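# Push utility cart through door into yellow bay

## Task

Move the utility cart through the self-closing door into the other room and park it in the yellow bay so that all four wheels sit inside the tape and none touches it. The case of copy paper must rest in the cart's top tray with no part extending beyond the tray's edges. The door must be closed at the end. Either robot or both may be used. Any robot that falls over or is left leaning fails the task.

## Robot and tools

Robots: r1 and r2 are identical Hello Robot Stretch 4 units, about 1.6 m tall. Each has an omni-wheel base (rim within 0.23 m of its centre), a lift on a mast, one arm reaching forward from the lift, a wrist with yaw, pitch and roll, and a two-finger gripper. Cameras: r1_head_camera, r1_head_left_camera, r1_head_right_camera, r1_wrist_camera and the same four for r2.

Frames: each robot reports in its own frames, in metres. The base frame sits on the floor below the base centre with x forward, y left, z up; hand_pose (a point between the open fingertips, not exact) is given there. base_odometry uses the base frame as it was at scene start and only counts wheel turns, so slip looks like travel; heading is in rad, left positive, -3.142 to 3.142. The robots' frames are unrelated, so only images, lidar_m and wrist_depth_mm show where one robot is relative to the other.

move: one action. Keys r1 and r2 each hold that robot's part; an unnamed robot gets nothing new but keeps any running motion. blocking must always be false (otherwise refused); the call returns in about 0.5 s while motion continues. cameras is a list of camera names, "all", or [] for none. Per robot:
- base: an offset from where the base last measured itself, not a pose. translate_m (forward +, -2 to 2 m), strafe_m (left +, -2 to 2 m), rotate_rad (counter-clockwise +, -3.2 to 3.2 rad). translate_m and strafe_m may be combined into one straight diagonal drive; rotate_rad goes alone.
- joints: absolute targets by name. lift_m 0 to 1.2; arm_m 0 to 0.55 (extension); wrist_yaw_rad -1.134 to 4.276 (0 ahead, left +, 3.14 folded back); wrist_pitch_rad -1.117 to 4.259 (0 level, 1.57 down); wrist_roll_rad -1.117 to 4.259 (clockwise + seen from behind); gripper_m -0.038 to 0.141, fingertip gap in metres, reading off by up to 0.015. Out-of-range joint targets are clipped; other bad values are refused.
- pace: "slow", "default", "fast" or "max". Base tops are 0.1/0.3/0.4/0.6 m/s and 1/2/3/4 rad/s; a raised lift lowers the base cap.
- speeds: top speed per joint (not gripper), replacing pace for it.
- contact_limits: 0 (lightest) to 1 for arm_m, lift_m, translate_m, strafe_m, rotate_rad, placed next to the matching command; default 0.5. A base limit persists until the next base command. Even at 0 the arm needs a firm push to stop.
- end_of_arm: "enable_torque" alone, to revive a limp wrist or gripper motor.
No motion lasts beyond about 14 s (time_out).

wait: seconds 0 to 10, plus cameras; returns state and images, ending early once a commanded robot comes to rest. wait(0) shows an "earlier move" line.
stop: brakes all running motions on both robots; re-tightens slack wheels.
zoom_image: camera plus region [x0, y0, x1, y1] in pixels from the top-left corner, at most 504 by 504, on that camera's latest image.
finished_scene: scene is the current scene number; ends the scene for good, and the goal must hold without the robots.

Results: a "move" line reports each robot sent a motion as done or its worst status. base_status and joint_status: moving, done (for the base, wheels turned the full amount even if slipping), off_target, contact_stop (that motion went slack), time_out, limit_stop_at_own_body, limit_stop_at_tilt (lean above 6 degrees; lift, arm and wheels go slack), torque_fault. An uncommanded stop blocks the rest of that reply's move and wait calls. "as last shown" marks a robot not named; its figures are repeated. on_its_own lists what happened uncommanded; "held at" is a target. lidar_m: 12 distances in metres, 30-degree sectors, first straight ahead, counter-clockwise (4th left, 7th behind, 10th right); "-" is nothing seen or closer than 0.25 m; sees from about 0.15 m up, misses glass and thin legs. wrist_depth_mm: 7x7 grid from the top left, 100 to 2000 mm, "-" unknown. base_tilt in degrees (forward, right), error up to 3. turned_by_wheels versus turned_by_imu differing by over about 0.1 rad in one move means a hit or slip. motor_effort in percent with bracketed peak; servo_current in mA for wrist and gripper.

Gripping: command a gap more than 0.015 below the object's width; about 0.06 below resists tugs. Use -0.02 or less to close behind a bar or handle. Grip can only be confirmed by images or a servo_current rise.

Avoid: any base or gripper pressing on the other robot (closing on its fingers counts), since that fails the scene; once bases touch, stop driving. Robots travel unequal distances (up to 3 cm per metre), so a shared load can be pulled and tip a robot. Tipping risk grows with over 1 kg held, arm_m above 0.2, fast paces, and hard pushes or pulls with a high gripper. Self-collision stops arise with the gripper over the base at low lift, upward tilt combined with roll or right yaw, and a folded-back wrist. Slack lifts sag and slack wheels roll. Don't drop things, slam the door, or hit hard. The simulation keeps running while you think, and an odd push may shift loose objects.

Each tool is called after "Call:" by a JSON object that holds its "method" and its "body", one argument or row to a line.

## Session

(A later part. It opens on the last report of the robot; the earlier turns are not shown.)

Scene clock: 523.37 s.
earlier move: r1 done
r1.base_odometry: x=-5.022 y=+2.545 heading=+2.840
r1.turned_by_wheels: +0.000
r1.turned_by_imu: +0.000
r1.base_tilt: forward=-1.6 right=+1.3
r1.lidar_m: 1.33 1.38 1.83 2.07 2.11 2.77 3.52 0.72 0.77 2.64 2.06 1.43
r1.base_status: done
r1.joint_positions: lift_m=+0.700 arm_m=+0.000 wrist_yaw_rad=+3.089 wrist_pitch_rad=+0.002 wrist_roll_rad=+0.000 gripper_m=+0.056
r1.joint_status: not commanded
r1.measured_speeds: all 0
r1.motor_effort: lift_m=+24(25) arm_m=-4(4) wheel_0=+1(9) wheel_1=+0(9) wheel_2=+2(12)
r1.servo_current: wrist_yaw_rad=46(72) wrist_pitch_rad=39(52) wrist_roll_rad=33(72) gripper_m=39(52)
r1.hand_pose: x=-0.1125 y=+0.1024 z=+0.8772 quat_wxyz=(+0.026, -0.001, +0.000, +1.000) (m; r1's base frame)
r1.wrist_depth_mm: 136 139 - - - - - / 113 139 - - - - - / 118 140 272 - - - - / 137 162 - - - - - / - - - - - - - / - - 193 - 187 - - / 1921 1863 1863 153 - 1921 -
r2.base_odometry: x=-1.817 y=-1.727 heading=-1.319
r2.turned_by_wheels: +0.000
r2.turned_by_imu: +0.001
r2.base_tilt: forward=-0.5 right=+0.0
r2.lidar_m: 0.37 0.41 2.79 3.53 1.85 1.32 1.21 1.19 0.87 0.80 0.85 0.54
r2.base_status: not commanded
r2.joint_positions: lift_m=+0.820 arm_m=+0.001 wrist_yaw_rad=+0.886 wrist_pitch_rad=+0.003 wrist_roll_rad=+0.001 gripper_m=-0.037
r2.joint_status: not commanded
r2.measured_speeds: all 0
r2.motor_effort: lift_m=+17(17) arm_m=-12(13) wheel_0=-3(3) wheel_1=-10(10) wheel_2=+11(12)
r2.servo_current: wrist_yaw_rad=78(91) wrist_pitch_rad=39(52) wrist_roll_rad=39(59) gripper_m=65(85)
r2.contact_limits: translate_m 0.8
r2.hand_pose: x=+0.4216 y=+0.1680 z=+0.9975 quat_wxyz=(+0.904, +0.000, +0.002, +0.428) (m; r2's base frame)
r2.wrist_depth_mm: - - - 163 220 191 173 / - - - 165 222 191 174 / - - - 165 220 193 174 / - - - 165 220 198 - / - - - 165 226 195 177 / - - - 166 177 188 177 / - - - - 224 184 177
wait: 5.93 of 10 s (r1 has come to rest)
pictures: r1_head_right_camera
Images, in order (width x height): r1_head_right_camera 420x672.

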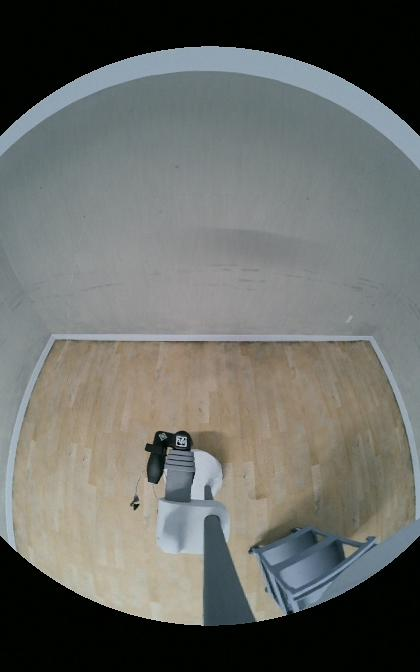

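Call:
{"method": "move", "body": {
  "blocking": false,
  "r1": {"base":{"translate_m":0.3},"joints":{"wrist_yaw_rad":0,"gripper_m":0.1}},
  "cameras": []
}}

Call:
{"method": "wait", "body": {
  "seconds": 3,
  "cameras": []
}}

Call:
{"method": "move", "body": {
  "blocking": false,
  "r1": {"base":{"rotate_rad":-3.14},"joints":{"wrist_roll_rad":1.57}},
  "cameras": []
}}

Call:
{"method": "wait", "body": {
  "seconds": 5,
  "cameras": ["r1_head_camera","r1_head_left_camera","r1_wrist_camera"]
}}

Scene clock: 531.17 s.
move: r1 moving
r1.base_odometry: x=-5.052 y=+2.554 heading=+2.841
r1.turned_by_wheels: +0.000
r1.turned_by_imu: +0.000
r1.base_tilt: forward=-1.6 right=+1.3
r1.lidar_m: 1.29 1.33 1.77 2.03 2.12 2.76 3.64 0.77 0.84 2.65 2.00 1.38
r1.base_status: translate_m moving
r1.joint_positions: lift_m=+0.700 arm_m=+0.000 wrist_yaw_rad=+2.503 wrist_pitch_rad=+0.002 wrist_roll_rad=+0.000 gripper_m=+0.075
r1.joint_status: wrist_yaw_rad moving; gripper_m moving
r1.measured_speeds: translate_m=+0.122 strafe_m=-0.001 rotate_rad=+0.000 lift_m=+0.000 arm_m=+0.000 wrist_yaw_rad=-1.818 wrist_pitch_rad=+0.000 wrist_roll_rad=+0.000
r1.motor_effort: lift_m=+24(24) arm_m=-4(4) wheel_0=+6(8) wheel_1=+5(7) wheel_2=-9(9)
r1.servo_current: wrist_yaw_rad=91(130) wrist_pitch_rad=52(52) wrist_roll_rad=46(59) gripper_m=65(78)
r1.hand_pose: x=-0.0085 y=+0.2421 z=+0.8772 quat_wxyz=(+0.314, -0.001, +0.000, +0.949) (m; r1's base frame)
r1.wrist_depth_mm: - - - - - - - / - - - - - - - / - - - - - - - / - - - - - - - / - - - - - - - / - - 196 - 190 - - / - 1921 1921 143 - 1921 -
r2: as last shown
r2.turned_by_imu: +0.000
r2.base_tilt: forward=-0.6 right=+0.1
r2.lidar_m: 0.42 0.37 2.76 3.58 1.85 1.29 1.21 1.22 0.87 0.80 0.83 0.55
r2.motor_effort: lift_m=+16(17) arm_m=-12(13) wheel_0=-2(3) wheel_1=-10(10) wheel_2=+11(12)
r2.servo_current: wrist_yaw_rad=91(91) wrist_pitch_rad=39(46) wrist_roll_rad=52(59) gripper_m=72(85)
r2.contact_limits: translate_m 0.8
r2.wrist_depth_mm: - - - 163 220 190 172 / - - - 165 221 191 174 / - - - 164 220 192 174 / - - - 165 220 197 - / - - - 165 226 195 177 / - - - 166 177 188 176 / - - - - 224 184 178
pictures: none
No camera images: "cameras" was empty.

Scene clock: 533.13 s.
earlier move: r1 done
r1.base_odometry: x=-5.309 y=+2.634 heading=+2.841
r1.turned_by_wheels: +0.000
r1.turned_by_imu: +0.000
r1.base_tilt: forward=-1.6 right=+1.3
r1.lidar_m: 1.04 1.05 1.40 2.09 2.14 2.83 - 1.00 1.14 2.64 1.64 1.12
r1.base_status: done
r1.joint_positions: lift_m=+0.700 arm_m=+0.000 wrist_yaw_rad=+0.003 wrist_pitch_rad=+0.002 wrist_roll_rad=+0.000 gripper_m=+0.100
r1.joint_status: all done
r1.measured_speeds: all 0
r1.motor_effort: lift_m=+24(24) arm_m=-4(4) wheel_0=+1(8) wheel_1=+2(7) wheel_2=+1(10)
r1.servo_current: wrist_yaw_rad=39(130) wrist_pitch_rad=39(52) wrist_roll_rad=59(65) gripper_m=39(78)
r1.hand_pose: x=+0.4596 y=-0.0866 z=+0.8772 quat_wxyz=(+1.000, +0.000, +0.001, +0.001) (m; r1's base frame)
r1.wrist_depth_mm: - - - - - - - / - - - - - - - / - - - - - - - / - - - - - - - / - - - - - - - / - 192 194 - 189 - - / - - - 139 - - -
r2.base_odometry: x=-1.817 y=-1.727 heading=-1.319
r2.turned_by_wheels: +0.000
r2.turned_by_imu: +0.000
r2.base_tilt: forward=-0.5 right=+0.1
r2.lidar_m: 0.40 0.42 2.75 3.83 1.85 1.30 1.22 1.22 0.86 0.77 0.82 0.54
r2.base_status: not commanded
r2.joint_positions: lift_m=+0.820 arm_m=+0.001 wrist_yaw_rad=+0.886 wrist_pitch_rad=+0.003 wrist_roll_rad=+0.001 gripper_m=-0.037
r2.joint_status: not commanded
r2.measured_speeds: all 0
r2.motor_effort: lift_m=+17(17) arm_m=-12(13) wheel_0=-3(3) wheel_1=-10(11) wheel_2=+12(12)
r2.servo_current: wrist_yaw_rad=78(91) wrist_pitch_rad=46(46) wrist_roll_rad=52(65) gripper_m=85(85)
r2.contact_limits: translate_m 0.8
r2.hand_pose: x=+0.4216 y=+0.1680 z=+0.9975 quat_wxyz=(+0.904, +0.000, +0.002, +0.428) (m; r2's base frame)
r2.wrist_depth_mm: - - - 163 220 190 172 / - - - 165 221 190 173 / - - - 164 220 192 174 / - - - 165 220 197 - / - - - 166 226 195 176 / - - - 167 176 187 176 / - - - - 224 185 177
wait: 1.97 of 3 s (r1 has come to rest)
pictures: none
No camera images: "cameras" was empty.

Scene clock: 533.63 s.
move: r1 moving
r1.base_odometry: x=-5.309 y=+2.634 heading=+2.589
r1.turned_by_wheels: -0.252
r1.turned_by_imu: -0.253
r1.base_tilt: forward=-1.5 right=+1.3
r1.lidar_m: 1.03 1.03 1.20 2.00 2.07 2.36 3.90 1.01 1.00 2.64 2.32 1.29
r1.base_status: rotate_rad moving
r1.joint_positions: lift_m=+0.700 arm_m=+0.000 wrist_yaw_rad=+0.003 wrist_pitch_rad=+0.002 wrist_roll_rad=+0.580 gripper_m=+0.100
r1.joint_status: wrist_roll_rad moving
r1.measured_speeds: translate_m=-0.001 strafe_m=+0.001 rotate_rad=-0.972 lift_m=+0.000 arm_m=+0.000 wrist_yaw_rad=+0.000 wrist_pitch_rad=+0.000 wrist_roll_rad=+1.817
r1.motor_effort: lift_m=+24(24) arm_m=-4(4) wheel_0=+6(9) wheel_1=+8(8) wheel_2=+7(7)
r1.servo_current: wrist_yaw_rad=59(59) wrist_pitch_rad=39(46) wrist_roll_rad=78(104) gripper_m=46(52)
r1.hand_pose: x=+0.4596 y=-0.0866 z=+0.8772 quat_wxyz=(+0.958, +0.286, +0.001, +0.001) (m; r1's base frame)
r1.wrist_depth_mm: - - - - - - - / - - - - - - - / - - - - - - - / - - - - - - - / - - - - - - - / - 190 195 - 189 - - / - - - 140 - - -
r2: as last shown
r2.base_tilt: forward=-0.6 right=+0.0
r2.lidar_m: 0.39 0.42 2.76 3.84 1.87 1.30 1.21 1.18 0.87 0.78 0.80 0.56
r2.motor_effort: lift_m=+16(17) arm_m=-12(13) wheel_0=-2(3) wheel_1=-10(10) wheel_2=+12(12)
r2.servo_current: wrist_yaw_rad=85(85) wrist_pitch_rad=33(46) wrist_roll_rad=46(59) gripper_m=78(85)
r2.contact_limits: translate_m 0.8
r2.wrist_depth_mm: - - - 163 220 191 172 / - - - 165 221 191 173 / - - - 164 220 193 174 / - - - 165 221 197 - / - - - 166 226 195 176 / - - - 167 176 188 177 / - - - - 224 184 177
pictures: none
No camera images: "cameras" was empty.

Scene clock: 536.00 s.
earlier move: r1 done
r1.base_odometry: x=-5.309 y=+2.634 heading=-0.299
r1.turned_by_wheels: -2.887
r1.turned_by_imu: -2.903
r1.base_tilt: forward=-1.6 right=+1.3
r1.lidar_m: 3.75 0.98 1.11 2.62 1.56 1.10 1.03 1.09 1.46 2.07 2.15 2.84
r1.base_status: done
r1.joint_positions: lift_m=+0.700 arm_m=+0.000 wrist_yaw_rad=+0.003 wrist_pitch_rad=+0.002 wrist_roll_rad=+1.568 gripper_m=+0.100
r1.joint_status: all done
r1.measured_speeds: all 0
r1.motor_effort: lift_m=+24(24) arm_m=-4(4) wheel_0=+1(10) wheel_1=+1(9) wheel_2=+1(8)
r1.servo_current: wrist_yaw_rad=33(65) wrist_pitch_rad=46(52) wrist_roll_rad=46(111) gripper_m=46(52)
r1.hand_pose: x=+0.4595 y=-0.0867 z=+0.8772 quat_wxyz=(+0.708, +0.706, +0.002, +0.000) (m; r1's base frame)
r1.wrist_depth_mm: - - - - - 1808 1229 / - - - - - 1756 1229 / - - - - - 1708 1229 / - - - - - 1756 1255 / - - - - - 1808 1281 / - - 214 - 198 1618 1281 / - - - 144 - 1863 1281
r2.base_odometry: x=-1.817 y=-1.727 heading=-1.319
r2.turned_by_wheels: +0.000
r2.turned_by_imu: +0.000
r2.base_tilt: forward=-0.6 right=+0.0
r2.lidar_m: 0.42 0.38 2.75 3.53 1.83 1.32 1.22 1.23 0.83 0.80 0.85 0.56
r2.base_status: not commanded
r2.joint_positions: lift_m=+0.820 arm_m=+0.001 wrist_yaw_rad=+0.886 wrist_pitch_rad=+0.003 wrist_roll_rad=+0.001 gripper_m=-0.037
r2.joint_status: not commanded
r2.measured_speeds: all 0
r2.motor_effort: lift_m=+17(17) arm_m=-12(13) wheel_0=-2(3) wheel_1=-10(10) wheel_2=+12(12)
r2.servo_current: wrist_yaw_rad=72(98) wrist_pitch_rad=39(46) wrist_roll_rad=52(59) gripper_m=72(85)
r2.contact_limits: translate_m 0.8
r2.hand_pose: x=+0.4216 y=+0.1680 z=+0.9975 quat_wxyz=(+0.904, +0.000, +0.002, +0.428) (m; r2's base frame)
r2.wrist_depth_mm: - - - 163 220 190 172 / - - - 164 221 191 173 / - - - 164 219 193 175 / - - - 165 220 197 - / - - - 166 226 194 176 / - - - 167 177 188 177 / - - - - 224 184 177
wait: 2.37 of 5 s (r1 has come to rest)
pictures: r1_head_camera, r1_head_left_camera, r1_wrist_camera
Images, in order (width x height): r1_head_camera 420x560, r1_head_left_camera 420x672, r1_wrist_camera 616x392.

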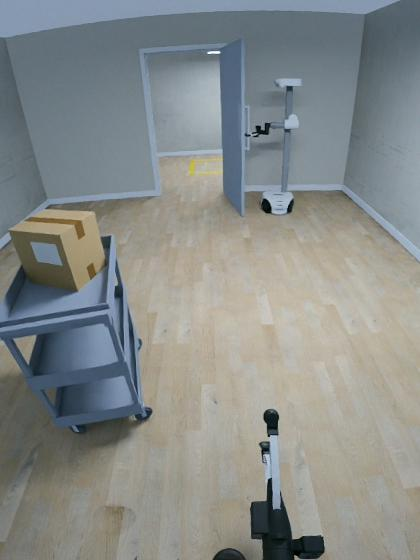

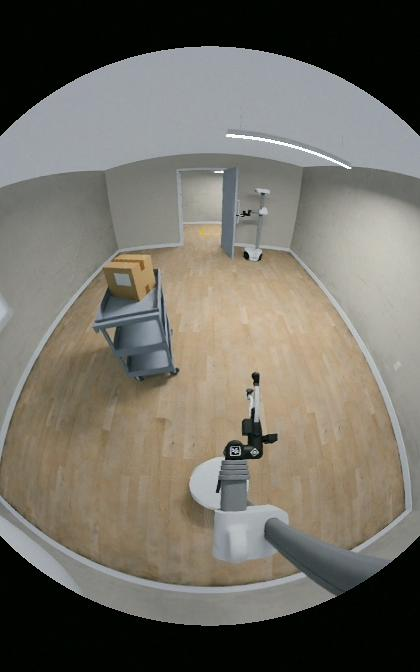

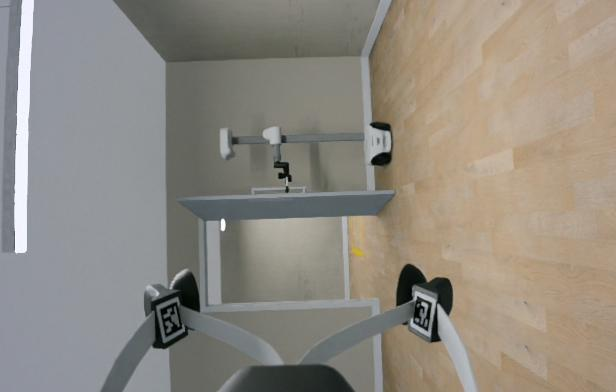

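Call:
{"method": "move", "body": {
  "blocking": false,
  "r1": {"base":{"translate_m":0.05,"strafe_m":0.38},"joints":{"lift_m":0.685}},
  "cameras": []
}}

Call:
{"method": "wait", "body": {
  "seconds": 3,
  "cameras": []
}}

Call:
{"method": "move", "body": {
  "blocking": false,
  "r1": {"base":{"rotate_rad":0.28}},
  "cameras": []
}}

Call:
{"method": "wait", "body": {
  "seconds": 3,
  "cameras": ["r1_head_camera","r1_wrist_camera"]
}}

Scene clock: 549.57 s.
move: r1 moving
r1.base_odometry: x=-5.295 y=+2.665 heading=-0.299
r1.turned_by_wheels: +0.000
r1.turned_by_imu: +0.000
r1.base_tilt: forward=-1.6 right=+1.3
r1.lidar_m: 3.74 0.95 1.13 2.59 1.57 1.09 1.05 1.08 1.46 2.10 2.17 2.90
r1.base_status: translate_m moving; strafe_m moving
r1.joint_positions: lift_m=+0.686 arm_m=+0.000 wrist_yaw_rad=+0.002 wrist_pitch_rad=+0.002 wrist_roll_rad=+1.568 gripper_m=+0.100
r1.joint_status: lift_m moving
r1.measured_speeds: translate_m=+0.018 strafe_m=+0.130 rotate_rad=+0.000 lift_m=+0.000 arm_m=+0.000 wrist_yaw_rad=+0.000 wrist_pitch_rad=+0.000 wrist_roll_rad=+0.000
r1.motor_effort: lift_m=+12(22) arm_m=-4(4) wheel_0=-8(10) wheel_1=+8(10) wheel_2=-3(4)
r1.servo_current: wrist_yaw_rad=26(65) wrist_pitch_rad=39(46) wrist_roll_rad=33(65) gripper_m=46(46)
r1.hand_pose: x=+0.4595 y=-0.0867 z=+0.8631 quat_wxyz=(+0.708, +0.706, +0.002, +0.000) (m; r1's base frame)
r1.wrist_depth_mm: - - - - - 1756 1205 / - - - - - 1708 1229 / - - - - - 1756 1205 / - - - - - 1808 1255 / - - - - - 1756 1229 / - - 215 - 198 1576 1281 / - - - 144 - 1863 1255
r2: as last shown
r2.base_tilt: forward=-0.6 right=+0.1
r2.lidar_m: 0.42 0.41 2.77 3.83 1.87 1.29 1.21 1.22 0.81 0.81 0.83 0.55
r2.motor_effort: lift_m=+17(17) arm_m=-12(13) wheel_0=-3(3) wheel_1=-10(10) wheel_2=+12(12)
r2.servo_current: wrist_yaw_rad=98(98) wrist_pitch_rad=46(46) wrist_roll_rad=39(59) gripper_m=72(85)
r2.contact_limits: translate_m 0.8
r2.wrist_depth_mm: - - - 163 220 190 172 / - - - 165 221 191 173 / - - - 164 220 192 175 / - - - 165 220 197 - / - - - 165 226 195 177 / - - - 166 177 188 177 / - - - - 224 184 177
pictures: none
No camera images: "cameras" was empty.

Scene clock: 551.73 s.
earlier move: r1 done
r1.base_odometry: x=-5.149 y=+2.982 heading=-0.299
r1.turned_by_wheels: +0.000
r1.turned_by_imu: +0.002
r1.base_tilt: forward=-1.6 right=+1.3
r1.lidar_m: 0.80 0.80 2.35 2.25 1.64 1.18 1.10 1.15 1.54 2.48 2.55 3.39
r1.base_status: done
r1.joint_positions: lift_m=+0.685 arm_m=+0.000 wrist_yaw_rad=+0.002 wrist_pitch_rad=+0.002 wrist_roll_rad=+1.568 gripper_m=+0.100
r1.joint_status: all done
r1.measured_speeds: all 0
r1.motor_effort: lift_m=+13(22) arm_m=-4(4) wheel_0=+0(12) wheel_1=+1(11) wheel_2=-1(5)
r1.servo_current: wrist_yaw_rad=39(72) wrist_pitch_rad=39(52) wrist_roll_rad=46(65) gripper_m=46(46)
r1.hand_pose: x=+0.4595 y=-0.0867 z=+0.8631 quat_wxyz=(+0.708, +0.706, +0.002, +0.000) (m; r1's base frame)
r1.wrist_depth_mm: - - - - - 1708 1205 / - - - - - 1756 1229 / - - - - - 1756 1229 / - - - - - 1808 1205 / - - - - - 1808 1255 / - - 214 - 198 1464 1255 / - - 960 144 - - -
r2.base_odometry: x=-1.817 y=-1.727 heading=-1.319
r2.turned_by_wheels: +0.000
r2.turned_by_imu: +0.000
r2.base_tilt: forward=-0.6 right=+0.1
r2.lidar_m: 0.43 0.39 2.76 3.80 1.86 1.33 1.22 1.22 0.86 0.76 0.85 0.55
r2.base_status: not commanded
r2.joint_positions: lift_m=+0.820 arm_m=+0.001 wrist_yaw_rad=+0.886 wrist_pitch_rad=+0.003 wrist_roll_rad=+0.001 gripper_m=-0.037
r2.joint_status: not commanded
r2.measured_speeds: all 0
r2.motor_effort: lift_m=+17(17) arm_m=-12(13) wheel_0=-2(3) wheel_1=-10(10) wheel_2=+12(12)
r2.servo_current: wrist_yaw_rad=91(98) wrist_pitch_rad=39(46) wrist_roll_rad=52(65) gripper_m=72(85)
r2.contact_limits: translate_m 0.8
r2.hand_pose: x=+0.4216 y=+0.1680 z=+0.9975 quat_wxyz=(+0.904, +0.000, +0.002, +0.428) (m; r2's base frame)
r2.wrist_depth_mm: - - - 163 220 190 173 / - - - 165 221 191 173 / - - - 165 220 193 175 / - - - 165 220 198 - / - - - 165 226 195 176 / - - - 166 176 187 177 / - - - - 224 184 177
wait: 2.17 of 3 s (r1 has come to rest)
pictures: none
No camera images: "cameras" was empty.

Scene clock: 552.23 s.
move: r1 moving
r1.base_odometry: x=-5.149 y=+2.982 heading=-0.079
r1.turned_by_wheels: +0.219
r1.turned_by_imu: +0.220
r1.base_tilt: forward=-1.6 right=+1.3
r1.lidar_m: 0.78 0.82 2.25 2.26 1.38 1.10 1.09 1.24 2.02 2.46 2.74 3.76
r1.base_status: rotate_rad moving
r1.joint_positions: lift_m=+0.685 arm_m=+0.000 wrist_yaw_rad=+0.002 wrist_pitch_rad=+0.002 wrist_roll_rad=+1.568 gripper_m=+0.100
r1.joint_status: not commanded
r1.measured_speeds: translate_m=+0.000 strafe_m=+0.000 rotate_rad=+0.526 lift_m=+0.000 arm_m=+0.000 wrist_yaw_rad=+0.000 wrist_pitch_rad=+0.000 wrist_roll_rad=+0.000
r1.motor_effort: lift_m=+13(13) arm_m=-4(4) wheel_0=-2(7) wheel_1=-2(7) wheel_2=-2(6)
r1.servo_current: wrist_yaw_rad=59(59) wrist_pitch_rad=39(52) wrist_roll_rad=52(65) gripper_m=46(46)
r1.hand_pose: x=+0.4595 y=-0.0867 z=+0.8631 quat_wxyz=(+0.708, +0.706, +0.002, +0.000) (m; r1's base frame)
r1.wrist_depth_mm: - - - - - 1708 1205 / - - - - - 1708 1205 / - - - - - 1756 1255 / - - - - - 1661 1182 / - - 1060 661 - 661 - / - - 215 878 193 668 - / - - - 144 - - -
r2: as last shown
r2.lidar_m: 0.41 0.41 2.76 3.82 1.83 1.30 1.22 1.25 0.86 0.78 0.82 0.55
r2.motor_effort: lift_m=+17(17) arm_m=-12(12) wheel_0=-3(3) wheel_1=-10(10) wheel_2=+12(12)
r2.servo_current: wrist_yaw_rad=78(85) wrist_pitch_rad=39(46) wrist_roll_rad=39(52) gripper_m=72(78)
r2.contact_limits: translate_m 0.8
r2.wrist_depth_mm: - - - 163 220 190 172 / - - - 165 220 190 173 / - - - 165 220 193 174 / - - - 165 220 198 - / - - - 165 227 195 177 / - - - 167 177 187 177 / - - - - 224 184 177
pictures: none
No camera images: "cameras" was empty.

Scene clock: 552.77 s.
earlier move: r1 done
r1.base_odometry: x=-5.149 y=+2.982 heading=-0.019
r1.turned_by_wheels: +0.060
r1.turned_by_imu: +0.060
r1.base_tilt: forward=-1.5 right=+1.3
r1.lidar_m: 0.80 0.83 2.24 2.24 1.31 1.10 1.09 1.27 2.22 2.46 2.86 3.75
r1.base_status: done
r1.joint_positions: lift_m=+0.685 arm_m=+0.000 wrist_yaw_rad=+0.002 wrist_pitch_rad=+0.002 wrist_roll_rad=+1.568 gripper_m=+0.100
r1.joint_status: not commanded
r1.measured_speeds: all 0
r1.motor_effort: lift_m=+13(13) arm_m=-4(4) wheel_0=-4(7) wheel_1=-1(7) wheel_2=-1(6)
r1.servo_current: wrist_yaw_rad=46(91) wrist_pitch_rad=46(52) wrist_roll_rad=65(85) gripper_m=52(52)
r1.hand_pose: x=+0.4595 y=-0.0867 z=+0.8631 quat_wxyz=(+0.708, +0.706, +0.002, +0.000) (m; r1's base frame)
r1.wrist_depth_mm: - - - - - 1708 1205 / - - - - - 1756 1255 / - - - - - 1756 1229 / - - - 661 - 661 - / - - 917 654 - 661 - / - - 215 946 193 668 - / - - - 144 - 668 1281
r2.base_odometry: x=-1.817 y=-1.727 heading=-1.319
r2.turned_by_wheels: +0.000
r2.turned_by_imu: +0.000
r2.base_tilt: forward=-0.6 right=+0.1
r2.lidar_m: 0.43 0.39 2.78 3.84 1.83 1.31 1.21 1.25 0.87 0.79 0.82 0.55
r2.base_status: not commanded
r2.joint_positions: lift_m=+0.820 arm_m=+0.001 wrist_yaw_rad=+0.886 wrist_pitch_rad=+0.003 wrist_roll_rad=+0.001 gripper_m=-0.037
r2.joint_status: not commanded
r2.measured_speeds: all 0
r2.motor_effort: lift_m=+17(17) arm_m=-12(12) wheel_0=-3(3) wheel_1=-10(10) wheel_2=+12(12)
r2.servo_current: wrist_yaw_rad=91(91) wrist_pitch_rad=46(46) wrist_roll_rad=46(59) gripper_m=78(78)
r2.contact_limits: translate_m 0.8
r2.hand_pose: x=+0.4216 y=+0.1680 z=+0.9975 quat_wxyz=(+0.904, +0.000, +0.002, +0.428) (m; r2's base frame)
r2.wrist_depth_mm: - - - 163 220 190 172 / - - - 165 221 191 173 / - - - 165 220 193 175 / - - - 165 221 196 - / - - - 166 226 195 177 / - - - 167 177 187 177 / - - - - 224 185 177
wait: 0.53 of 3 s (r1 has come to rest)
pictures: r1_head_camera, r1_wrist_camera
Images, in order (width x height): r1_head_camera 420x560, r1_wrist_camera 616x392.

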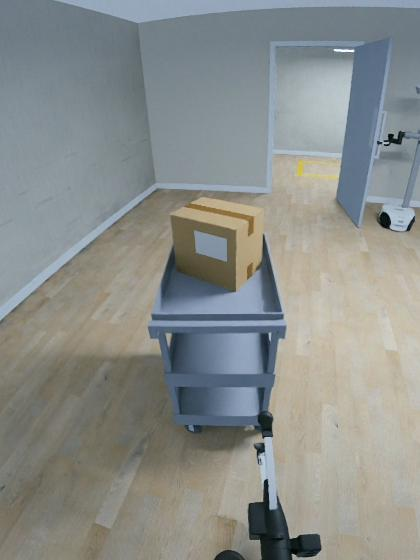

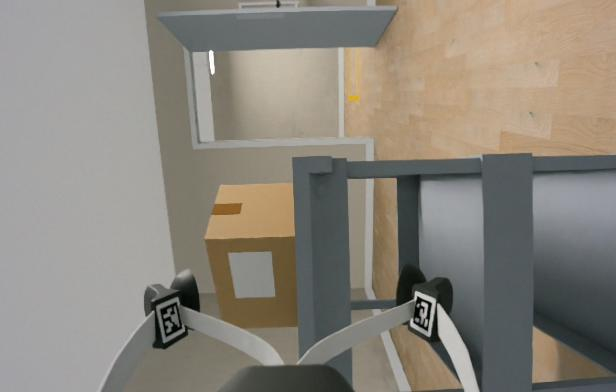

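Call:
{"method": "move", "body": {
  "blocking": false,
  "r1": {"base":{"translate_m":0.25,"strafe_m":0.10}},
  "cameras": []
}}

Call:
{"method": "wait", "body": {
  "seconds": 3,
  "cameras": ["r1_wrist_camera"]
}}

Call:
{"method": "move", "body": {
  "blocking": false,
  "r1": {"base":{"translate_m":0.16},"pace":"slow","contact_limits":{"translate_m":0.2}},
  "cameras": []
}}

Call:
{"method": "wait", "body": {
  "seconds": 4,
  "cameras": ["r1_wrist_camera","r1_head_camera"]
}}

Call:
{"method": "zoom_image", "body": {
  "camera": "r1_head_camera",
  "region": [130, 300, 340, 520]
}}

Scene clock: 563.70 s.
move: r1 moving
r1.base_odometry: x=-5.118 y=+2.994 heading=-0.019
r1.turned_by_wheels: +0.000
r1.turned_by_imu: +0.000
r1.base_tilt: forward=-1.6 right=+1.3
r1.lidar_m: 0.77 0.83 2.20 2.25 1.36 1.11 1.10 1.31 2.25 2.50 2.85 3.71
r1.base_status: translate_m moving; strafe_m moving
r1.joint_positions: lift_m=+0.685 arm_m=+0.000 wrist_yaw_rad=+0.002 wrist_pitch_rad=+0.002 wrist_roll_rad=+1.568 gripper_m=+0.100
r1.joint_status: not commanded
r1.measured_speeds: translate_m=+0.121 strafe_m=+0.047 rotate_rad=+0.008 lift_m=+0.000 arm_m=+0.000 wrist_yaw_rad=+0.000 wrist_pitch_rad=+0.000 wrist_roll_rad=+0.000
r1.motor_effort: lift_m=+13(13) arm_m=-4(4) wheel_0=+3(5) wheel_1=+6(8) wheel_2=-7(9)
r1.servo_current: wrist_yaw_rad=52(59) wrist_pitch_rad=39(46) wrist_roll_rad=39(59) gripper_m=46(46)
r1.hand_pose: x=+0.4595 y=-0.0867 z=+0.8631 quat_wxyz=(+0.708, +0.706, +0.002, +0.000) (m; r1's base frame)
r1.wrist_depth_mm: - - - - - 1661 1182 / - - - - - 1756 1229 / - - - - - 1756 1160 / - - - 627 - 634 - / - - 891 634 - 640 - / - - 216 917 193 634 - / - - - 144 - 640 1160
r2: as last shown
r2.base_tilt: forward=-0.6 right=+0.0
r2.lidar_m: 0.42 0.41 2.75 3.85 1.87 1.31 1.21 1.22 0.85 0.81 0.82 0.55
r2.motor_effort: lift_m=+17(17) arm_m=-13(13) wheel_0=-3(3) wheel_1=-10(10) wheel_2=+12(12)
r2.servo_current: wrist_yaw_rad=91(91) wrist_pitch_rad=39(46) wrist_roll_rad=46(65) gripper_m=72(78)
r2.contact_limits: translate_m 0.8
r2.wrist_depth_mm: - - - 164 220 190 172 / - - - 164 221 191 173 / - - - 164 219 193 175 / - - - 165 220 197 - / - - - 166 225 195 177 / - - - 166 177 187 177 / - - - - 224 184 177
pictures: none
No camera images: "cameras" was empty.

Scene clock: 565.50 s.
earlier move: r1 done
r1.base_odometry: x=-4.897 y=+3.077 heading=-0.019
r1.turned_by_wheels: +0.000
r1.turned_by_imu: +0.000
r1.base_tilt: forward=-1.6 right=+1.3
r1.lidar_m: 0.56 0.59 2.05 2.11 1.54 1.32 1.32 1.53 2.65 2.61 3.03 0.58
r1.base_status: done
r1.joint_positions: lift_m=+0.685 arm_m=+0.000 wrist_yaw_rad=+0.002 wrist_pitch_rad=+0.002 wrist_roll_rad=+1.568 gripper_m=+0.100
r1.joint_status: not commanded
r1.measured_speeds: all 0
r1.motor_effort: lift_m=+13(13) arm_m=-4(4) wheel_0=+3(6) wheel_1=-1(9) wheel_2=+2(10)
r1.servo_current: wrist_yaw_rad=39(72) wrist_pitch_rad=39(52) wrist_roll_rad=59(65) gripper_m=46(46)
r1.hand_pose: x=+0.4595 y=-0.0867 z=+0.8631 quat_wxyz=(+0.708, +0.706, +0.002, +0.000) (m; r1's base frame)
r1.wrist_depth_mm: - - - - - 1618 1160 / - - - - 413 421 410 / - - 798 707 407 - - / - - 647 634 - - - / - - 683 661 - - - / - - 215 349 193 - - / - - - 144 - 1808 -
r2.base_odometry: x=-1.817 y=-1.727 heading=-1.319
r2.turned_by_wheels: +0.000
r2.turned_by_imu: +0.000
r2.base_tilt: forward=-0.6 right=+0.1
r2.lidar_m: 0.42 0.39 2.77 4.97 1.84 1.30 1.21 1.24 0.86 0.79 0.84 0.54
r2.base_status: not commanded
r2.joint_positions: lift_m=+0.820 arm_m=+0.001 wrist_yaw_rad=+0.886 wrist_pitch_rad=+0.003 wrist_roll_rad=+0.001 gripper_m=-0.037
r2.joint_status: not commanded
r2.measured_speeds: all 0
r2.motor_effort: lift_m=+17(17) arm_m=-12(13) wheel_0=-3(3) wheel_1=-10(10) wheel_2=+12(12)
r2.servo_current: wrist_yaw_rad=85(91) wrist_pitch_rad=46(52) wrist_roll_rad=52(65) gripper_m=78(85)
r2.contact_limits: translate_m 0.8
r2.hand_pose: x=+0.4216 y=+0.1680 z=+0.9975 quat_wxyz=(+0.904, +0.000, +0.002, +0.428) (m; r2's base frame)
r2.wrist_depth_mm: - - - 163 219 190 172 / - - - 165 222 191 173 / - - - 165 220 193 174 / - - - 164 220 198 - / - - - 165 226 195 176 / - - - 166 177 187 177 / - - - - 223 185 177
wait: 1.80 of 3 s (r1 has come to rest)
pictures: r1_wrist_camera
Images, in order (width x height): r1_wrist_camera 616x392.

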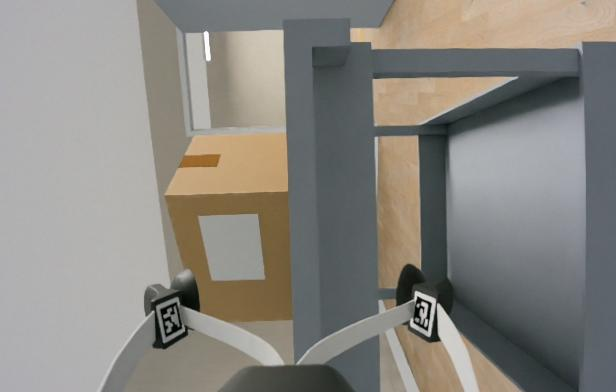

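Scene clock: 566.00 s.
move: r1 moving
r1.base_odometry: x=-4.885 y=+3.077 heading=-0.019
r1.turned_by_wheels: +0.000
r1.turned_by_imu: +0.000
r1.base_tilt: forward=-1.6 right=+1.3
r1.lidar_m: 0.54 0.60 2.08 2.09 1.59 1.33 1.34 1.53 2.64 2.63 3.02 0.57
r1.base_status: translate_m moving
r1.joint_positions: lift_m=+0.685 arm_m=+0.000 wrist_yaw_rad=+0.002 wrist_pitch_rad=+0.002 wrist_roll_rad=+1.568 gripper_m=+0.100
r1.joint_status: not commanded
r1.measured_speeds: translate_m=+0.048 strafe_m=+0.000 rotate_rad=+0.002 lift_m=+0.000 arm_m=+0.000 wrist_yaw_rad=+0.000 wrist_pitch_rad=+0.000 wrist_roll_rad=+0.000
r1.motor_effort: lift_m=+13(13) arm_m=-4(4) wheel_0=+4(6) wheel_1=+4(5) wheel_2=-7(7)
r1.servo_current: wrist_yaw_rad=46(59) wrist_pitch_rad=46(46) wrist_roll_rad=33(59) gripper_m=39(46)
r1.contact_limits: translate_m 0.2
r1.hand_pose: x=+0.4595 y=-0.0867 z=+0.8631 quat_wxyz=(+0.708, +0.706, +0.002, +0.000) (m; r1's base frame)
r1.wrist_depth_mm: - - - - - 1576 1160 / - - - - 413 421 421 / - - 778 691 394 - - / - - 634 615 - - - / - - 668 668 - - - / - - 215 340 193 - - / - - - 144 - 1808 -
r2: as last shown
r2.lidar_m: 0.42 0.39 2.80 5.01 1.86 1.30 1.22 1.23 0.86 0.80 0.83 0.55
r2.motor_effort: lift_m=+17(17) arm_m=-13(13) wheel_0=-3(3) wheel_1=-10(10) wheel_2=+12(12)
r2.servo_current: wrist_yaw_rad=85(85) wrist_pitch_rad=39(46) wrist_roll_rad=52(59) gripper_m=78(78)
r2.contact_limits: translate_m 0.8
r2.wrist_depth_mm: - - - 163 220 190 172 / - - - 165 221 191 173 / - - - 164 220 193 175 / - - - 165 221 197 - / - - - 166 225 195 176 / - - - 166 177 187 177 / - - - - 224 184 177
pictures: none
No camera images: "cameras" was empty.

Scene clock: 568.40 s.
earlier move: r1 done
r1.base_odometry: x=-4.737 y=+3.074 heading=-0.019
r1.turned_by_wheels: +0.000
r1.turned_by_imu: +0.000
r1.base_tilt: forward=-1.6 right=+1.3
r1.lidar_m: 0.40 0.45 2.04 2.03 1.72 1.49 1.46 1.70 2.70 2.66 3.08 0.45
r1.base_status: done
r1.joint_positions: lift_m=+0.685 arm_m=+0.000 wrist_yaw_rad=+0.002 wrist_pitch_rad=+0.002 wrist_roll_rad=+1.568 gripper_m=+0.100
r1.joint_status: not commanded
r1.measured_speeds: all 0
r1.motor_effort: lift_m=+13(13) arm_m=-4(4) wheel_0=+2(6) wheel_1=+2(7) wheel_2=-1(7)
r1.servo_current: wrist_yaw_rad=33(72) wrist_pitch_rad=46(52) wrist_roll_rad=46(65) gripper_m=39(52)
r1.contact_limits: translate_m 0.2
r1.hand_pose: x=+0.4595 y=-0.0867 z=+0.8631 quat_wxyz=(+0.708, +0.706, +0.002, +0.000) (m; r1's base frame)
r1.wrist_depth_mm: - - - 244 244 1576 1205 / - - - 247 246 1756 - / - - 591 246 248 - - / - 504 480 248 249 - - / - - 512 248 250 - - / - - 544 189 198 - - / - - - 144 251 1708 -
r2.base_odometry: x=-1.817 y=-1.727 heading=-1.319
r2.turned_by_wheels: +0.000
r2.turned_by_imu: +0.000
r2.base_tilt: forward=-0.6 right=+0.0
r2.lidar_m: 0.42 0.39 2.76 4.99 1.87 1.30 1.24 1.23 0.86 0.81 0.83 0.56
r2.base_status: not commanded
r2.joint_positions: lift_m=+0.820 arm_m=+0.001 wrist_yaw_rad=+0.886 wrist_pitch_rad=+0.003 wrist_roll_rad=+0.001 gripper_m=-0.037
r2.joint_status: not commanded
r2.measured_speeds: all 0
r2.motor_effort: lift_m=+16(17) arm_m=-12(13) wheel_0=-2(3) wheel_1=-10(10) wheel_2=+11(12)
r2.servo_current: wrist_yaw_rad=78(91) wrist_pitch_rad=39(46) wrist_roll_rad=46(59) gripper_m=72(85)
r2.contact_limits: translate_m 0.8
r2.hand_pose: x=+0.4216 y=+0.1680 z=+0.9975 quat_wxyz=(+0.904, +0.000, +0.002, +0.428) (m; r2's base frame)
r2.wrist_depth_mm: - - - 163 220 190 172 / - - - 165 221 191 174 / - - - 164 219 193 174 / - - - 165 221 198 - / - - - 165 226 195 177 / - - - 166 177 187 177 / - - - - 224 184 177
wait: 2.40 of 4 s (r1 has come to rest)
pictures: r1_head_camera, r1_wrist_camera
Images, in order (width x height): r1_head_camera 420x560, r1_wrist_camera 616x392.

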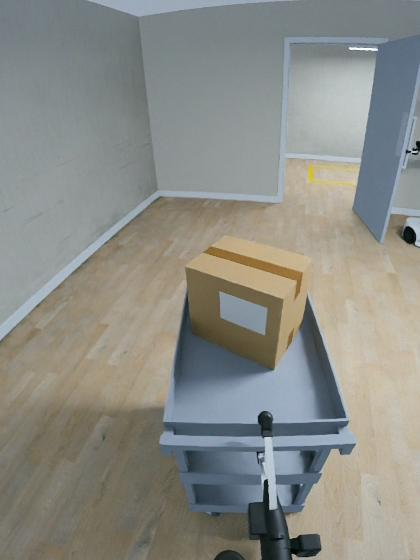

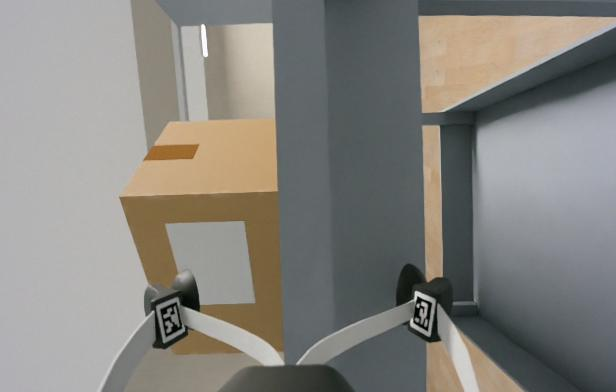

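Scaled by 2.291 from the camera's 420x560 image, which has a finer 600x800 frame.

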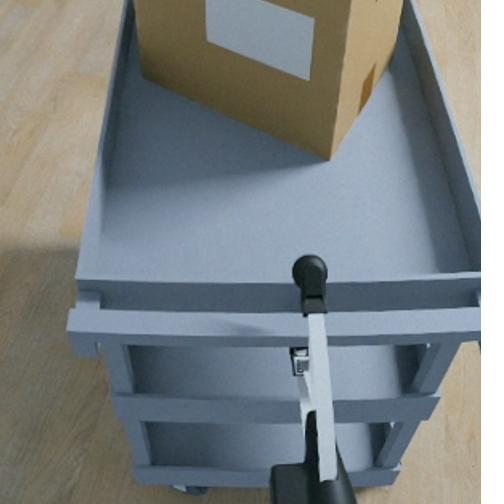

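Call:
{"method": "move", "body": {
  "blocking": false,
  "r1": {"base":{"translate_m":-0.015,"strafe_m":0.035},"pace":"slow"},
  "cameras": []
}}

Call:
{"method": "wait", "body": {
  "seconds": 2,
  "cameras": []
}}

Call:
{"method": "move", "body": {
  "blocking": false,
  "r1": {"joints":{"gripper_m":-0.02}},
  "cameras": []
}}

Call:
{"method": "wait", "body": {
  "seconds": 3,
  "cameras": ["r1_head_camera"]
}}

Call:
{"method": "move", "body": {
  "blocking": false,
  "r1": {"base":{"translate_m":0.04,"strafe_m":0.31},"pace":"slow"},
  "cameras": []
}}

Call:
{"method": "wait", "body": {
  "seconds": 5,
  "cameras": ["r1_head_camera"]
}}

Call:
{"method": "move", "body": {
  "blocking": false,
  "r1": {"base":{"rotate_rad":-0.29},"pace":"slow"},
  "cameras": []
}}

Call:
{"method": "wait", "body": {
  "seconds": 3,
  "cameras": ["r1_head_camera"]
}}

Scene clock: 597.80 s.
move: r1 moving
r1.base_odometry: x=-4.742 y=+3.086 heading=-0.019
r1.turned_by_wheels: +0.000
r1.turned_by_imu: +0.000
r1.base_tilt: forward=-1.6 right=+1.3
r1.lidar_m: 0.41 0.45 2.01 2.03 1.74 1.47 1.46 1.70 2.67 2.66 3.07 0.44
r1.base_status: translate_m moving; strafe_m moving
r1.joint_positions: lift_m=+0.685 arm_m=+0.000 wrist_yaw_rad=+0.002 wrist_pitch_rad=+0.002 wrist_roll_rad=+1.568 gripper_m=+0.100
r1.joint_status: not commanded
r1.measured_speeds: translate_m=-0.019 strafe_m=+0.044 rotate_rad=-0.001 lift_m=+0.000 arm_m=+0.000 wrist_yaw_rad=+0.000 wrist_pitch_rad=+0.000 wrist_roll_rad=+0.000
r1.motor_effort: lift_m=+13(13) arm_m=-4(4) wheel_0=-6(9) wheel_1=+6(7) wheel_2=+4(5)
r1.servo_current: wrist_yaw_rad=39(65) wrist_pitch_rad=39(46) wrist_roll_rad=46(59) gripper_m=46(46)
r1.hand_pose: x=+0.4595 y=-0.0867 z=+0.8631 quat_wxyz=(+0.708, +0.706, +0.002, +0.000) (m; r1's base frame)
r1.wrist_depth_mm: - - - 249 250 1708 1229 / - - - 249 250 1921 - / - - 574 250 252 - - / - 496 488 251 252 - - / - - 525 253 253 - - / - - 216 254 198 - - / - - - 144 257 1708 -
r2: as last shown
r2.lidar_m: 0.40 0.40 2.73 5.01 1.87 1.33 1.22 1.20 0.85 0.79 0.82 0.56
r2.motor_effort: lift_m=+17(17) arm_m=-12(13) wheel_0=-2(3) wheel_1=-10(10) wheel_2=+12(12)
r2.servo_current: wrist_yaw_rad=85(91) wrist_pitch_rad=46(46) wrist_roll_rad=46(59) gripper_m=78(85)
r2.contact_limits: translate_m 0.8
r2.wrist_depth_mm: - - - 163 220 190 172 / - - - 165 221 191 173 / - - - 165 219 192 174 / - - - 165 220 196 - / - - - 166 226 195 176 / - - - 166 177 187 177 / - - - - 224 184 177
pictures: none
No camera images: "cameras" was empty.

Scene clock: 598.80 s.
earlier move: r1 done
r1.base_odometry: x=-4.752 y=+3.109 heading=-0.019
r1.turned_by_wheels: +0.000
r1.turned_by_imu: +0.000
r1.base_tilt: forward=-1.6 right=+1.3
r1.lidar_m: 0.41 0.45 2.01 2.01 1.71 1.44 1.46 1.69 2.73 2.70 3.10 0.45
r1.base_status: done
r1.joint_positions: lift_m=+0.685 arm_m=+0.000 wrist_yaw_rad=+0.002 wrist_pitch_rad=+0.002 wrist_roll_rad=+1.568 gripper_m=+0.100
r1.joint_status: not commanded
r1.measured_speeds: all 0
r1.motor_effort: lift_m=+13(13) arm_m=-4(4) wheel_0=-4(9) wheel_1=+3(7) wheel_2=+3(5)
r1.servo_current: wrist_yaw_rad=59(72) wrist_pitch_rad=39(52) wrist_roll_rad=65(65) gripper_m=46(46)
r1.hand_pose: x=+0.4595 y=-0.0867 z=+0.8631 quat_wxyz=(+0.708, +0.706, +0.002, +0.000) (m; r1's base frame)
r1.wrist_depth_mm: - - - 259 260 1708 - / - - - 260 262 1863 - / - - 535 262 262 - - / - 521 504 262 264 - - / - - 549 264 263 - - / - - 591 205 191 - - / - - - 144 267 1808 -
r2.base_odometry: x=-1.817 y=-1.727 heading=-1.319
r2.turned_by_wheels: +0.000
r2.turned_by_imu: +0.000
r2.base_tilt: forward=-0.6 right=+0.1
r2.lidar_m: 0.42 0.39 2.76 5.00 1.87 1.31 1.21 1.22 0.87 0.80 0.84 0.57
r2.base_status: not commanded
r2.joint_positions: lift_m=+0.820 arm_m=+0.001 wrist_yaw_rad=+0.886 wrist_pitch_rad=+0.003 wrist_roll_rad=+0.001 gripper_m=-0.037
r2.joint_status: not commanded
r2.measured_speeds: all 0
r2.motor_effort: lift_m=+16(17) arm_m=-12(13) wheel_0=-3(3) wheel_1=-10(10) wheel_2=+12(12)
r2.servo_current: wrist_yaw_rad=85(91) wrist_pitch_rad=46(46) wrist_roll_rad=39(59) gripper_m=72(85)
r2.contact_limits: translate_m 0.8
r2.hand_pose: x=+0.4216 y=+0.1680 z=+0.9975 quat_wxyz=(+0.904, +0.000, +0.002, +0.428) (m; r2's base frame)
r2.wrist_depth_mm: - - - 163 220 190 172 / - - - 165 222 191 174 / - - - 165 220 192 174 / - - - 165 220 197 - / - - - 166 226 195 176 / - - - 166 177 188 176 / - - - - 224 185 177
wait: 1.00 of 2 s (r1 has come to rest)
pictures: none
No camera images: "cameras" was empty.

Scene clock: 599.30 s.
move: r1 moving
r1.base_odometry: x=-4.752 y=+3.109 heading=-0.019
r1.turned_by_wheels: +0.000
r1.turned_by_imu: +0.000
r1.base_tilt: forward=-1.6 right=+1.3
r1.lidar_m: 0.42 0.45 1.99 2.01 1.72 1.44 1.45 1.69 2.70 2.71 3.11 0.47
r1.base_status: not commanded
r1.joint_positions: lift_m=+0.685 arm_m=+0.000 wrist_yaw_rad=+0.002 wrist_pitch_rad=+0.002 wrist_roll_rad=+1.568 gripper_m=+0.084
r1.joint_status: gripper_m moving
r1.measured_speeds: all 0
r1.motor_effort: lift_m=+13(13) arm_m=-4(4) wheel_0=-4(4) wheel_1=+4(4) wheel_2=+3(3)
r1.servo_current: wrist_yaw_rad=46(72) wrist_pitch_rad=46(46) wrist_roll_rad=46(65) gripper_m=98(98)
r1.hand_pose: x=+0.4595 y=-0.0867 z=+0.8631 quat_wxyz=(+0.708, +0.706, +0.002, +0.000) (m; r1's base frame)
r1.wrist_depth_mm: - - - 259 260 1756 - / - - - 260 260 1863 - / - - 535 262 263 - - / - 521 500 263 264 - - / - - 554 264 264 - - / - - 211 205 191 - - / - - - 142 267 1808 -
r2: as last shown
r2.lidar_m: 0.41 0.37 2.74 5.00 1.86 1.31 1.23 1.23 0.86 0.79 0.82 0.55
r2.motor_effort: lift_m=+16(17) arm_m=-12(13) wheel_0=-2(3) wheel_1=-10(10) wheel_2=+12(12)
r2.servo_current: wrist_yaw_rad=78(85) wrist_pitch_rad=39(46) wrist_roll_rad=52(59) gripper_m=85(85)
r2.contact_limits: translate_m 0.8
r2.wrist_depth_mm: - - - 164 220 190 172 / - - - 165 221 190 173 / - - - 165 220 192 174 / - - - 164 221 197 - / - - - 165 226 195 176 / - - - 166 177 187 177 / - - - - 223 185 177
pictures: none
No camera images: "cameras" was empty.

Scene clock: 600.73 s.
earlier move: r1 done
r1.base_odometry: x=-4.752 y=+3.109 heading=-0.019
r1.turned_by_wheels: +0.000
r1.turned_by_imu: +0.000
r1.base_tilt: forward=-1.6 right=+1.3
r1.lidar_m: 0.42 0.46 2.00 1.99 1.73 1.45 1.45 1.68 2.71 2.68 3.12 0.46
r1.base_status: not commanded
r1.joint_positions: lift_m=+0.685 arm_m=+0.000 wrist_yaw_rad=+0.002 wrist_pitch_rad=+0.004 wrist_roll_rad=+1.568 gripper_m=-0.019
r1.joint_status: all done
r1.measured_speeds: all 0
r1.motor_effort: lift_m=+14(14) arm_m=-4(4) wheel_0=-4(4) wheel_1=+3(4) wheel_2=+3(3)
r1.servo_current: wrist_yaw_rad=65(72) wrist_pitch_rad=39(52) wrist_roll_rad=52(72) gripper_m=78(150)
r1.hand_pose: x=+0.4595 y=-0.0867 z=+0.8625 quat_wxyz=(+0.708, +0.706, +0.002, -0.001) (m; r1's base frame)
r1.wrist_depth_mm: - - - 256 257 1661 - / - - - 257 259 1708 - / - - 530 258 259 - - / - 517 500 260 262 - - / - - 549 262 263 - - / - - 209 202 181 - - / - - - 138 265 143 -
r2.base_odometry: x=-1.817 y=-1.727 heading=-1.319
r2.turned_by_wheels: +0.000
r2.turned_by_imu: +0.000
r2.base_tilt: forward=-0.6 right=+0.0
r2.lidar_m: 0.42 0.40 2.73 4.98 1.88 1.29 1.22 1.23 0.86 0.80 0.81 0.52
r2.base_status: not commanded
r2.joint_positions: lift_m=+0.820 arm_m=+0.001 wrist_yaw_rad=+0.886 wrist_pitch_rad=+0.003 wrist_roll_rad=+0.001 gripper_m=-0.037
r2.joint_status: not commanded
r2.measured_speeds: all 0
r2.motor_effort: lift_m=+17(17) arm_m=-12(13) wheel_0=-2(3) wheel_1=-10(10) wheel_2=+12(12)
r2.servo_current: wrist_yaw_rad=85(98) wrist_pitch_rad=39(46) wrist_roll_rad=46(59) gripper_m=78(85)
r2.contact_limits: translate_m 0.8
r2.hand_pose: x=+0.4216 y=+0.1680 z=+0.9975 quat_wxyz=(+0.904, +0.000, +0.002, +0.428) (m; r2's base frame)
r2.wrist_depth_mm: - - - 163 220 190 173 / - - - 165 222 191 173 / - - - 164 220 193 174 / - - - 165 221 197 - / - - - 166 226 195 177 / - - - 167 177 187 177 / - - - - 224 185 177
wait: 1.43 of 3 s (r1 has come to rest)
pictures: r1_head_camera
Images, in order (width x height): r1_head_camera 420x560.

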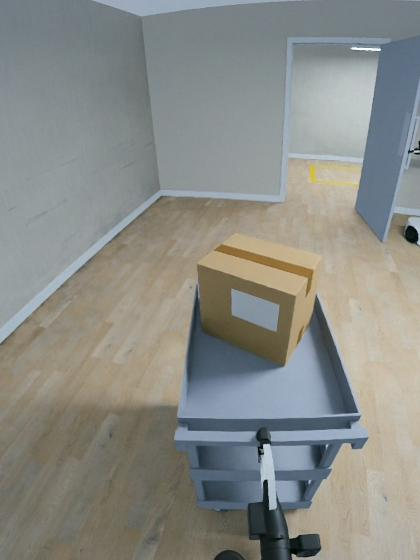

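Scene clock: 601.23 s.
move: r1 moving
r1.base_odometry: x=-4.750 y=+3.123 heading=-0.019
r1.turned_by_wheels: +0.000
r1.turned_by_imu: +0.000
r1.base_tilt: forward=-1.6 right=+1.3
r1.lidar_m: 0.41 2.37 1.98 1.97 1.70 1.47 1.46 1.67 2.69 2.72 3.13 0.45
r1.base_status: translate_m moving; strafe_m moving
r1.joint_positions: lift_m=+0.685 arm_m=+0.000 wrist_yaw_rad=+0.002 wrist_pitch_rad=+0.004 wrist_roll_rad=+1.568 gripper_m=-0.019
r1.joint_status: not commanded
r1.measured_speeds: translate_m=+0.007 strafe_m=+0.051 rotate_rad=+0.000 lift_m=+0.000 arm_m=+0.000 wrist_yaw_rad=+0.000 wrist_pitch_rad=+0.000 wrist_roll_rad=+0.000
r1.motor_effort: lift_m=+14(14) arm_m=-4(4) wheel_0=-5(10) wheel_1=+6(6) wheel_2=-1(2)
r1.servo_current: wrist_yaw_rad=72(72) wrist_pitch_rad=46(46) wrist_roll_rad=59(59) gripper_m=78(85)
r1.hand_pose: x=+0.4595 y=-0.0867 z=+0.8625 quat_wxyz=(+0.708, +0.706, +0.002, -0.001) (m; r1's base frame)
r1.wrist_depth_mm: - - - 257 258 1756 - / - - - 259 258 1808 - / - - 539 259 260 - - / - 517 500 262 262 - - / - - 549 214 263 - - / - - 207 200 180 - - / - - - 138 264 143 -
r2: as last shown
r2.lidar_m: 0.42 0.41 2.78 4.99 1.89 1.30 1.22 1.22 0.85 0.80 0.83 0.54
r2.servo_current: wrist_yaw_rad=78(91) wrist_pitch_rad=39(46) wrist_roll_rad=59(59) gripper_m=78(85)
r2.contact_limits: translate_m 0.8
r2.wrist_depth_mm: - - - 164 220 190 173 / - - - 165 222 191 173 / - - - 164 220 193 175 / - - - 165 220 197 - / - - - 165 226 195 177 / - - - 166 177 187 177 / - - - - 224 185 178
pictures: none
No camera images: "cameras" was empty.

Scene clock: 605.07 s.
earlier move: r1 done
r1.base_odometry: x=-4.706 y=+3.418 heading=-0.019
r1.turned_by_wheels: +0.000
r1.turned_by_imu: +0.001
r1.base_tilt: forward=-1.6 right=+1.3
r1.lidar_m: 0.45 2.04 1.72 1.70 1.69 1.41 1.41 1.66 2.83 3.02 3.45 0.41
r1.base_status: done
r1.joint_positions: lift_m=+0.685 arm_m=+0.000 wrist_yaw_rad=-0.001 wrist_pitch_rad=+0.004 wrist_roll_rad=+1.568 gripper_m=-0.019
r1.joint_status: not commanded
r1.measured_speeds: all 0
r1.motor_effort: lift_m=+14(14) arm_m=+4(4) wheel_0=-5(11) wheel_1=+3(7) wheel_2=-2(7)
r1.servo_current: wrist_yaw_rad=46(78) wrist_pitch_rad=39(52) wrist_roll_rad=46(72) gripper_m=72(85)
r1.hand_pose: x=+0.4592 y=-0.0876 z=+0.8625 quat_wxyz=(+0.708, +0.706, +0.001, -0.002) (m; r1's base frame)
r1.wrist_depth_mm: - 517 496 151 208 - - / - 439 439 159 217 - - / - 500 488 170 229 - - / - - 574 235 242 - - / - - - 250 257 1983 - / - - 206 199 180 1661 - / - - - 138 289 144 1229
r2.base_odometry: x=-1.817 y=-1.727 heading=-1.319
r2.turned_by_wheels: +0.000
r2.turned_by_imu: +0.001
r2.base_tilt: forward=-0.6 right=+0.1
r2.lidar_m: 0.43 0.40 2.88 5.01 1.83 1.32 1.22 1.24 0.86 0.79 0.85 0.56
r2.base_status: not commanded
r2.joint_positions: lift_m=+0.820 arm_m=+0.001 wrist_yaw_rad=+0.886 wrist_pitch_rad=+0.003 wrist_roll_rad=+0.001 gripper_m=-0.037
r2.joint_status: not commanded
r2.measured_speeds: all 0
r2.motor_effort: lift_m=+17(17) arm_m=-12(13) wheel_0=-2(3) wheel_1=-9(10) wheel_2=+12(12)
r2.servo_current: wrist_yaw_rad=72(98) wrist_pitch_rad=46(46) wrist_roll_rad=59(59) gripper_m=78(85)
r2.contact_limits: translate_m 0.8
r2.hand_pose: x=+0.4216 y=+0.1680 z=+0.9975 quat_wxyz=(+0.904, +0.000, +0.002, +0.428) (m; r2's base frame)
r2.wrist_depth_mm: - - - 163 220 190 172 / - - - 165 221 191 173 / - - - 164 219 193 175 / - - - 164 220 197 - / - - - 165 225 194 176 / - - - 166 177 189 177 / - - - - 224 185 177
wait: 3.83 of 5 s (r1 has come to rest)
pictures: r1_head_camera
Images, in order (width x height): r1_head_camera 420x560.

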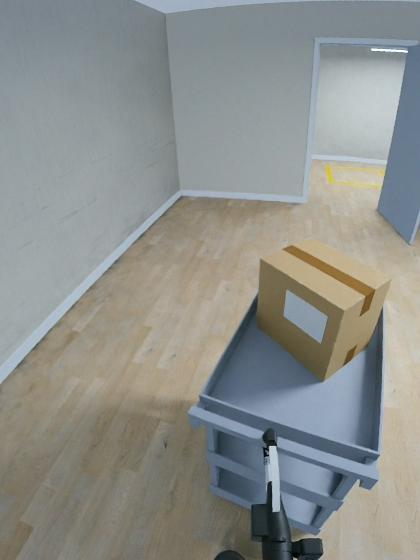

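Scene clock: 605.57 s.
move: r1 moving
r1.base_odometry: x=-4.706 y=+3.419 heading=-0.143
r1.turned_by_wheels: -0.124
r1.turned_by_imu: -0.124
r1.base_tilt: forward=-1.6 right=+1.3
r1.lidar_m: 0.43 0.50 1.72 1.68 1.83 1.44 1.41 1.55 2.36 3.01 3.27 0.44
r1.base_status: rotate_rad moving
r1.joint_positions: lift_m=+0.685 arm_m=+0.000 wrist_yaw_rad=+0.005 wrist_pitch_rad=+0.004 wrist_roll_rad=+1.568 gripper_m=-0.019
r1.joint_status: not commanded
r1.measured_speeds: translate_m=+0.000 strafe_m=+0.001 rotate_rad=-0.488 lift_m=+0.000 arm_m=+0.000 wrist_yaw_rad=+0.001 wrist_pitch_rad=+0.000 wrist_roll_rad=+0.000
r1.motor_effort: lift_m=+14(14) arm_m=+3(4) wheel_0=+11(13) wheel_1=+7(7) wheel_2=+9(9)
r1.servo_current: wrist_yaw_rad=52(65) wrist_pitch_rad=39(46) wrist_roll_rad=52(65) gripper_m=72(78)
r1.hand_pose: x=+0.4597 y=-0.0861 z=+0.8625 quat_wxyz=(+0.708, +0.706, +0.003, +0.000) (m; r1's base frame)
r1.wrist_depth_mm: - - 569 159 214 - - / - 492 473 165 222 - - / - 480 469 173 234 - - / - - 544 238 243 - - / - - 647 252 254 - - / - - - 199 183 1756 - / - - 185 138 279 144 1255
r2: as last shown
r2.turned_by_imu: +0.000
r2.lidar_m: 0.43 0.40 2.87 5.00 1.87 1.30 1.23 1.20 0.87 0.79 0.84 0.56
r2.motor_effort: lift_m=+17(17) arm_m=-12(12) wheel_0=-3(3) wheel_1=-10(10) wheel_2=+12(12)
r2.servo_current: wrist_yaw_rad=85(91) wrist_pitch_rad=39(46) wrist_roll_rad=39(52) gripper_m=78(78)
r2.contact_limits: translate_m 0.8
r2.wrist_depth_mm: - - - 164 220 190 172 / - - - 165 221 191 173 / - - - 165 219 193 174 / - - - 165 220 197 - / - - - 165 225 195 177 / - - - 166 176 188 176 / - - - - 224 184 177
pictures: none
No camera images: "cameras" was empty.

Scene clock: 606.43 s.
earlier move: r1 done
r1.base_odometry: x=-4.706 y=+3.418 heading=-0.308
r1.turned_by_wheels: -0.165
r1.turned_by_imu: -0.166
r1.base_tilt: forward=-1.6 right=+1.3
r1.lidar_m: 0.40 0.45 1.80 1.69 1.78 1.51 1.42 1.46 1.95 3.00 3.08 0.46
r1.base_status: done
r1.joint_positions: lift_m=+0.685 arm_m=+0.000 wrist_yaw_rad=+0.004 wrist_pitch_rad=+0.004 wrist_roll_rad=+1.568 gripper_m=-0.019
r1.joint_status: not commanded
r1.measured_speeds: all 0
r1.motor_effort: lift_m=+14(14) arm_m=-4(4) wheel_0=+5(13) wheel_1=+3(7) wheel_2=+5(10)
r1.servo_current: wrist_yaw_rad=46(72) wrist_pitch_rad=39(52) wrist_roll_rad=46(65) gripper_m=65(78)
r1.hand_pose: x=+0.4597 y=-0.0862 z=+0.8625 quat_wxyz=(+0.708, +0.706, +0.003, +0.000) (m; r1's base frame)
r1.wrist_depth_mm: - - - 266 265 1661 1255 / - - - 264 264 1808 - / - - 580 264 265 - - / - 504 492 265 264 - - / - - 539 263 264 - - / - - 211 203 182 - - / - - - 155 264 143 -
r2.base_odometry: x=-1.817 y=-1.727 heading=-1.319
r2.turned_by_wheels: +0.000
r2.turned_by_imu: +0.000
r2.base_tilt: forward=-0.6 right=+0.1
r2.lidar_m: 0.44 0.39 2.85 5.00 1.84 1.30 1.21 1.22 0.85 0.80 0.83 0.55
r2.base_status: not commanded
r2.joint_positions: lift_m=+0.820 arm_m=+0.001 wrist_yaw_rad=+0.886 wrist_pitch_rad=+0.003 wrist_roll_rad=+0.001 gripper_m=-0.037
r2.joint_status: not commanded
r2.measured_speeds: all 0
r2.motor_effort: lift_m=+17(17) arm_m=-12(12) wheel_0=-3(3) wheel_1=-10(10) wheel_2=+12(12)
r2.servo_current: wrist_yaw_rad=85(91) wrist_pitch_rad=39(46) wrist_roll_rad=46(59) gripper_m=78(85)
r2.contact_limits: translate_m 0.8
r2.hand_pose: x=+0.4216 y=+0.1680 z=+0.9975 quat_wxyz=(+0.904, +0.000, +0.002, +0.428) (m; r2's base frame)
r2.wrist_depth_mm: - - - 163 220 190 172 / - - - 165 221 191 173 / - - - 165 220 193 175 / - - - 165 220 197 - / - - - 166 226 195 176 / - - - 166 176 188 177 / - - - - 224 185 178
wait: 0.87 of 3 s (r1 has come to rest)
pictures: r1_head_camera
Images, in order (width x height): r1_head_camera 420x560.

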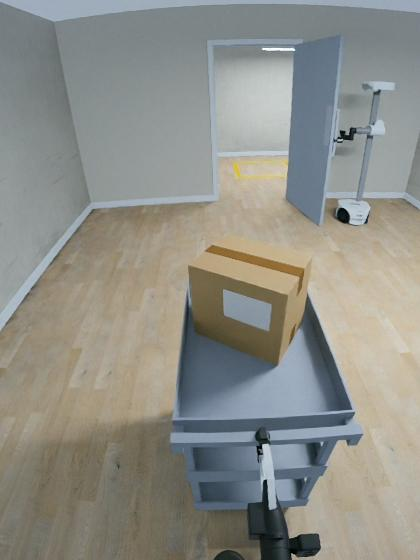

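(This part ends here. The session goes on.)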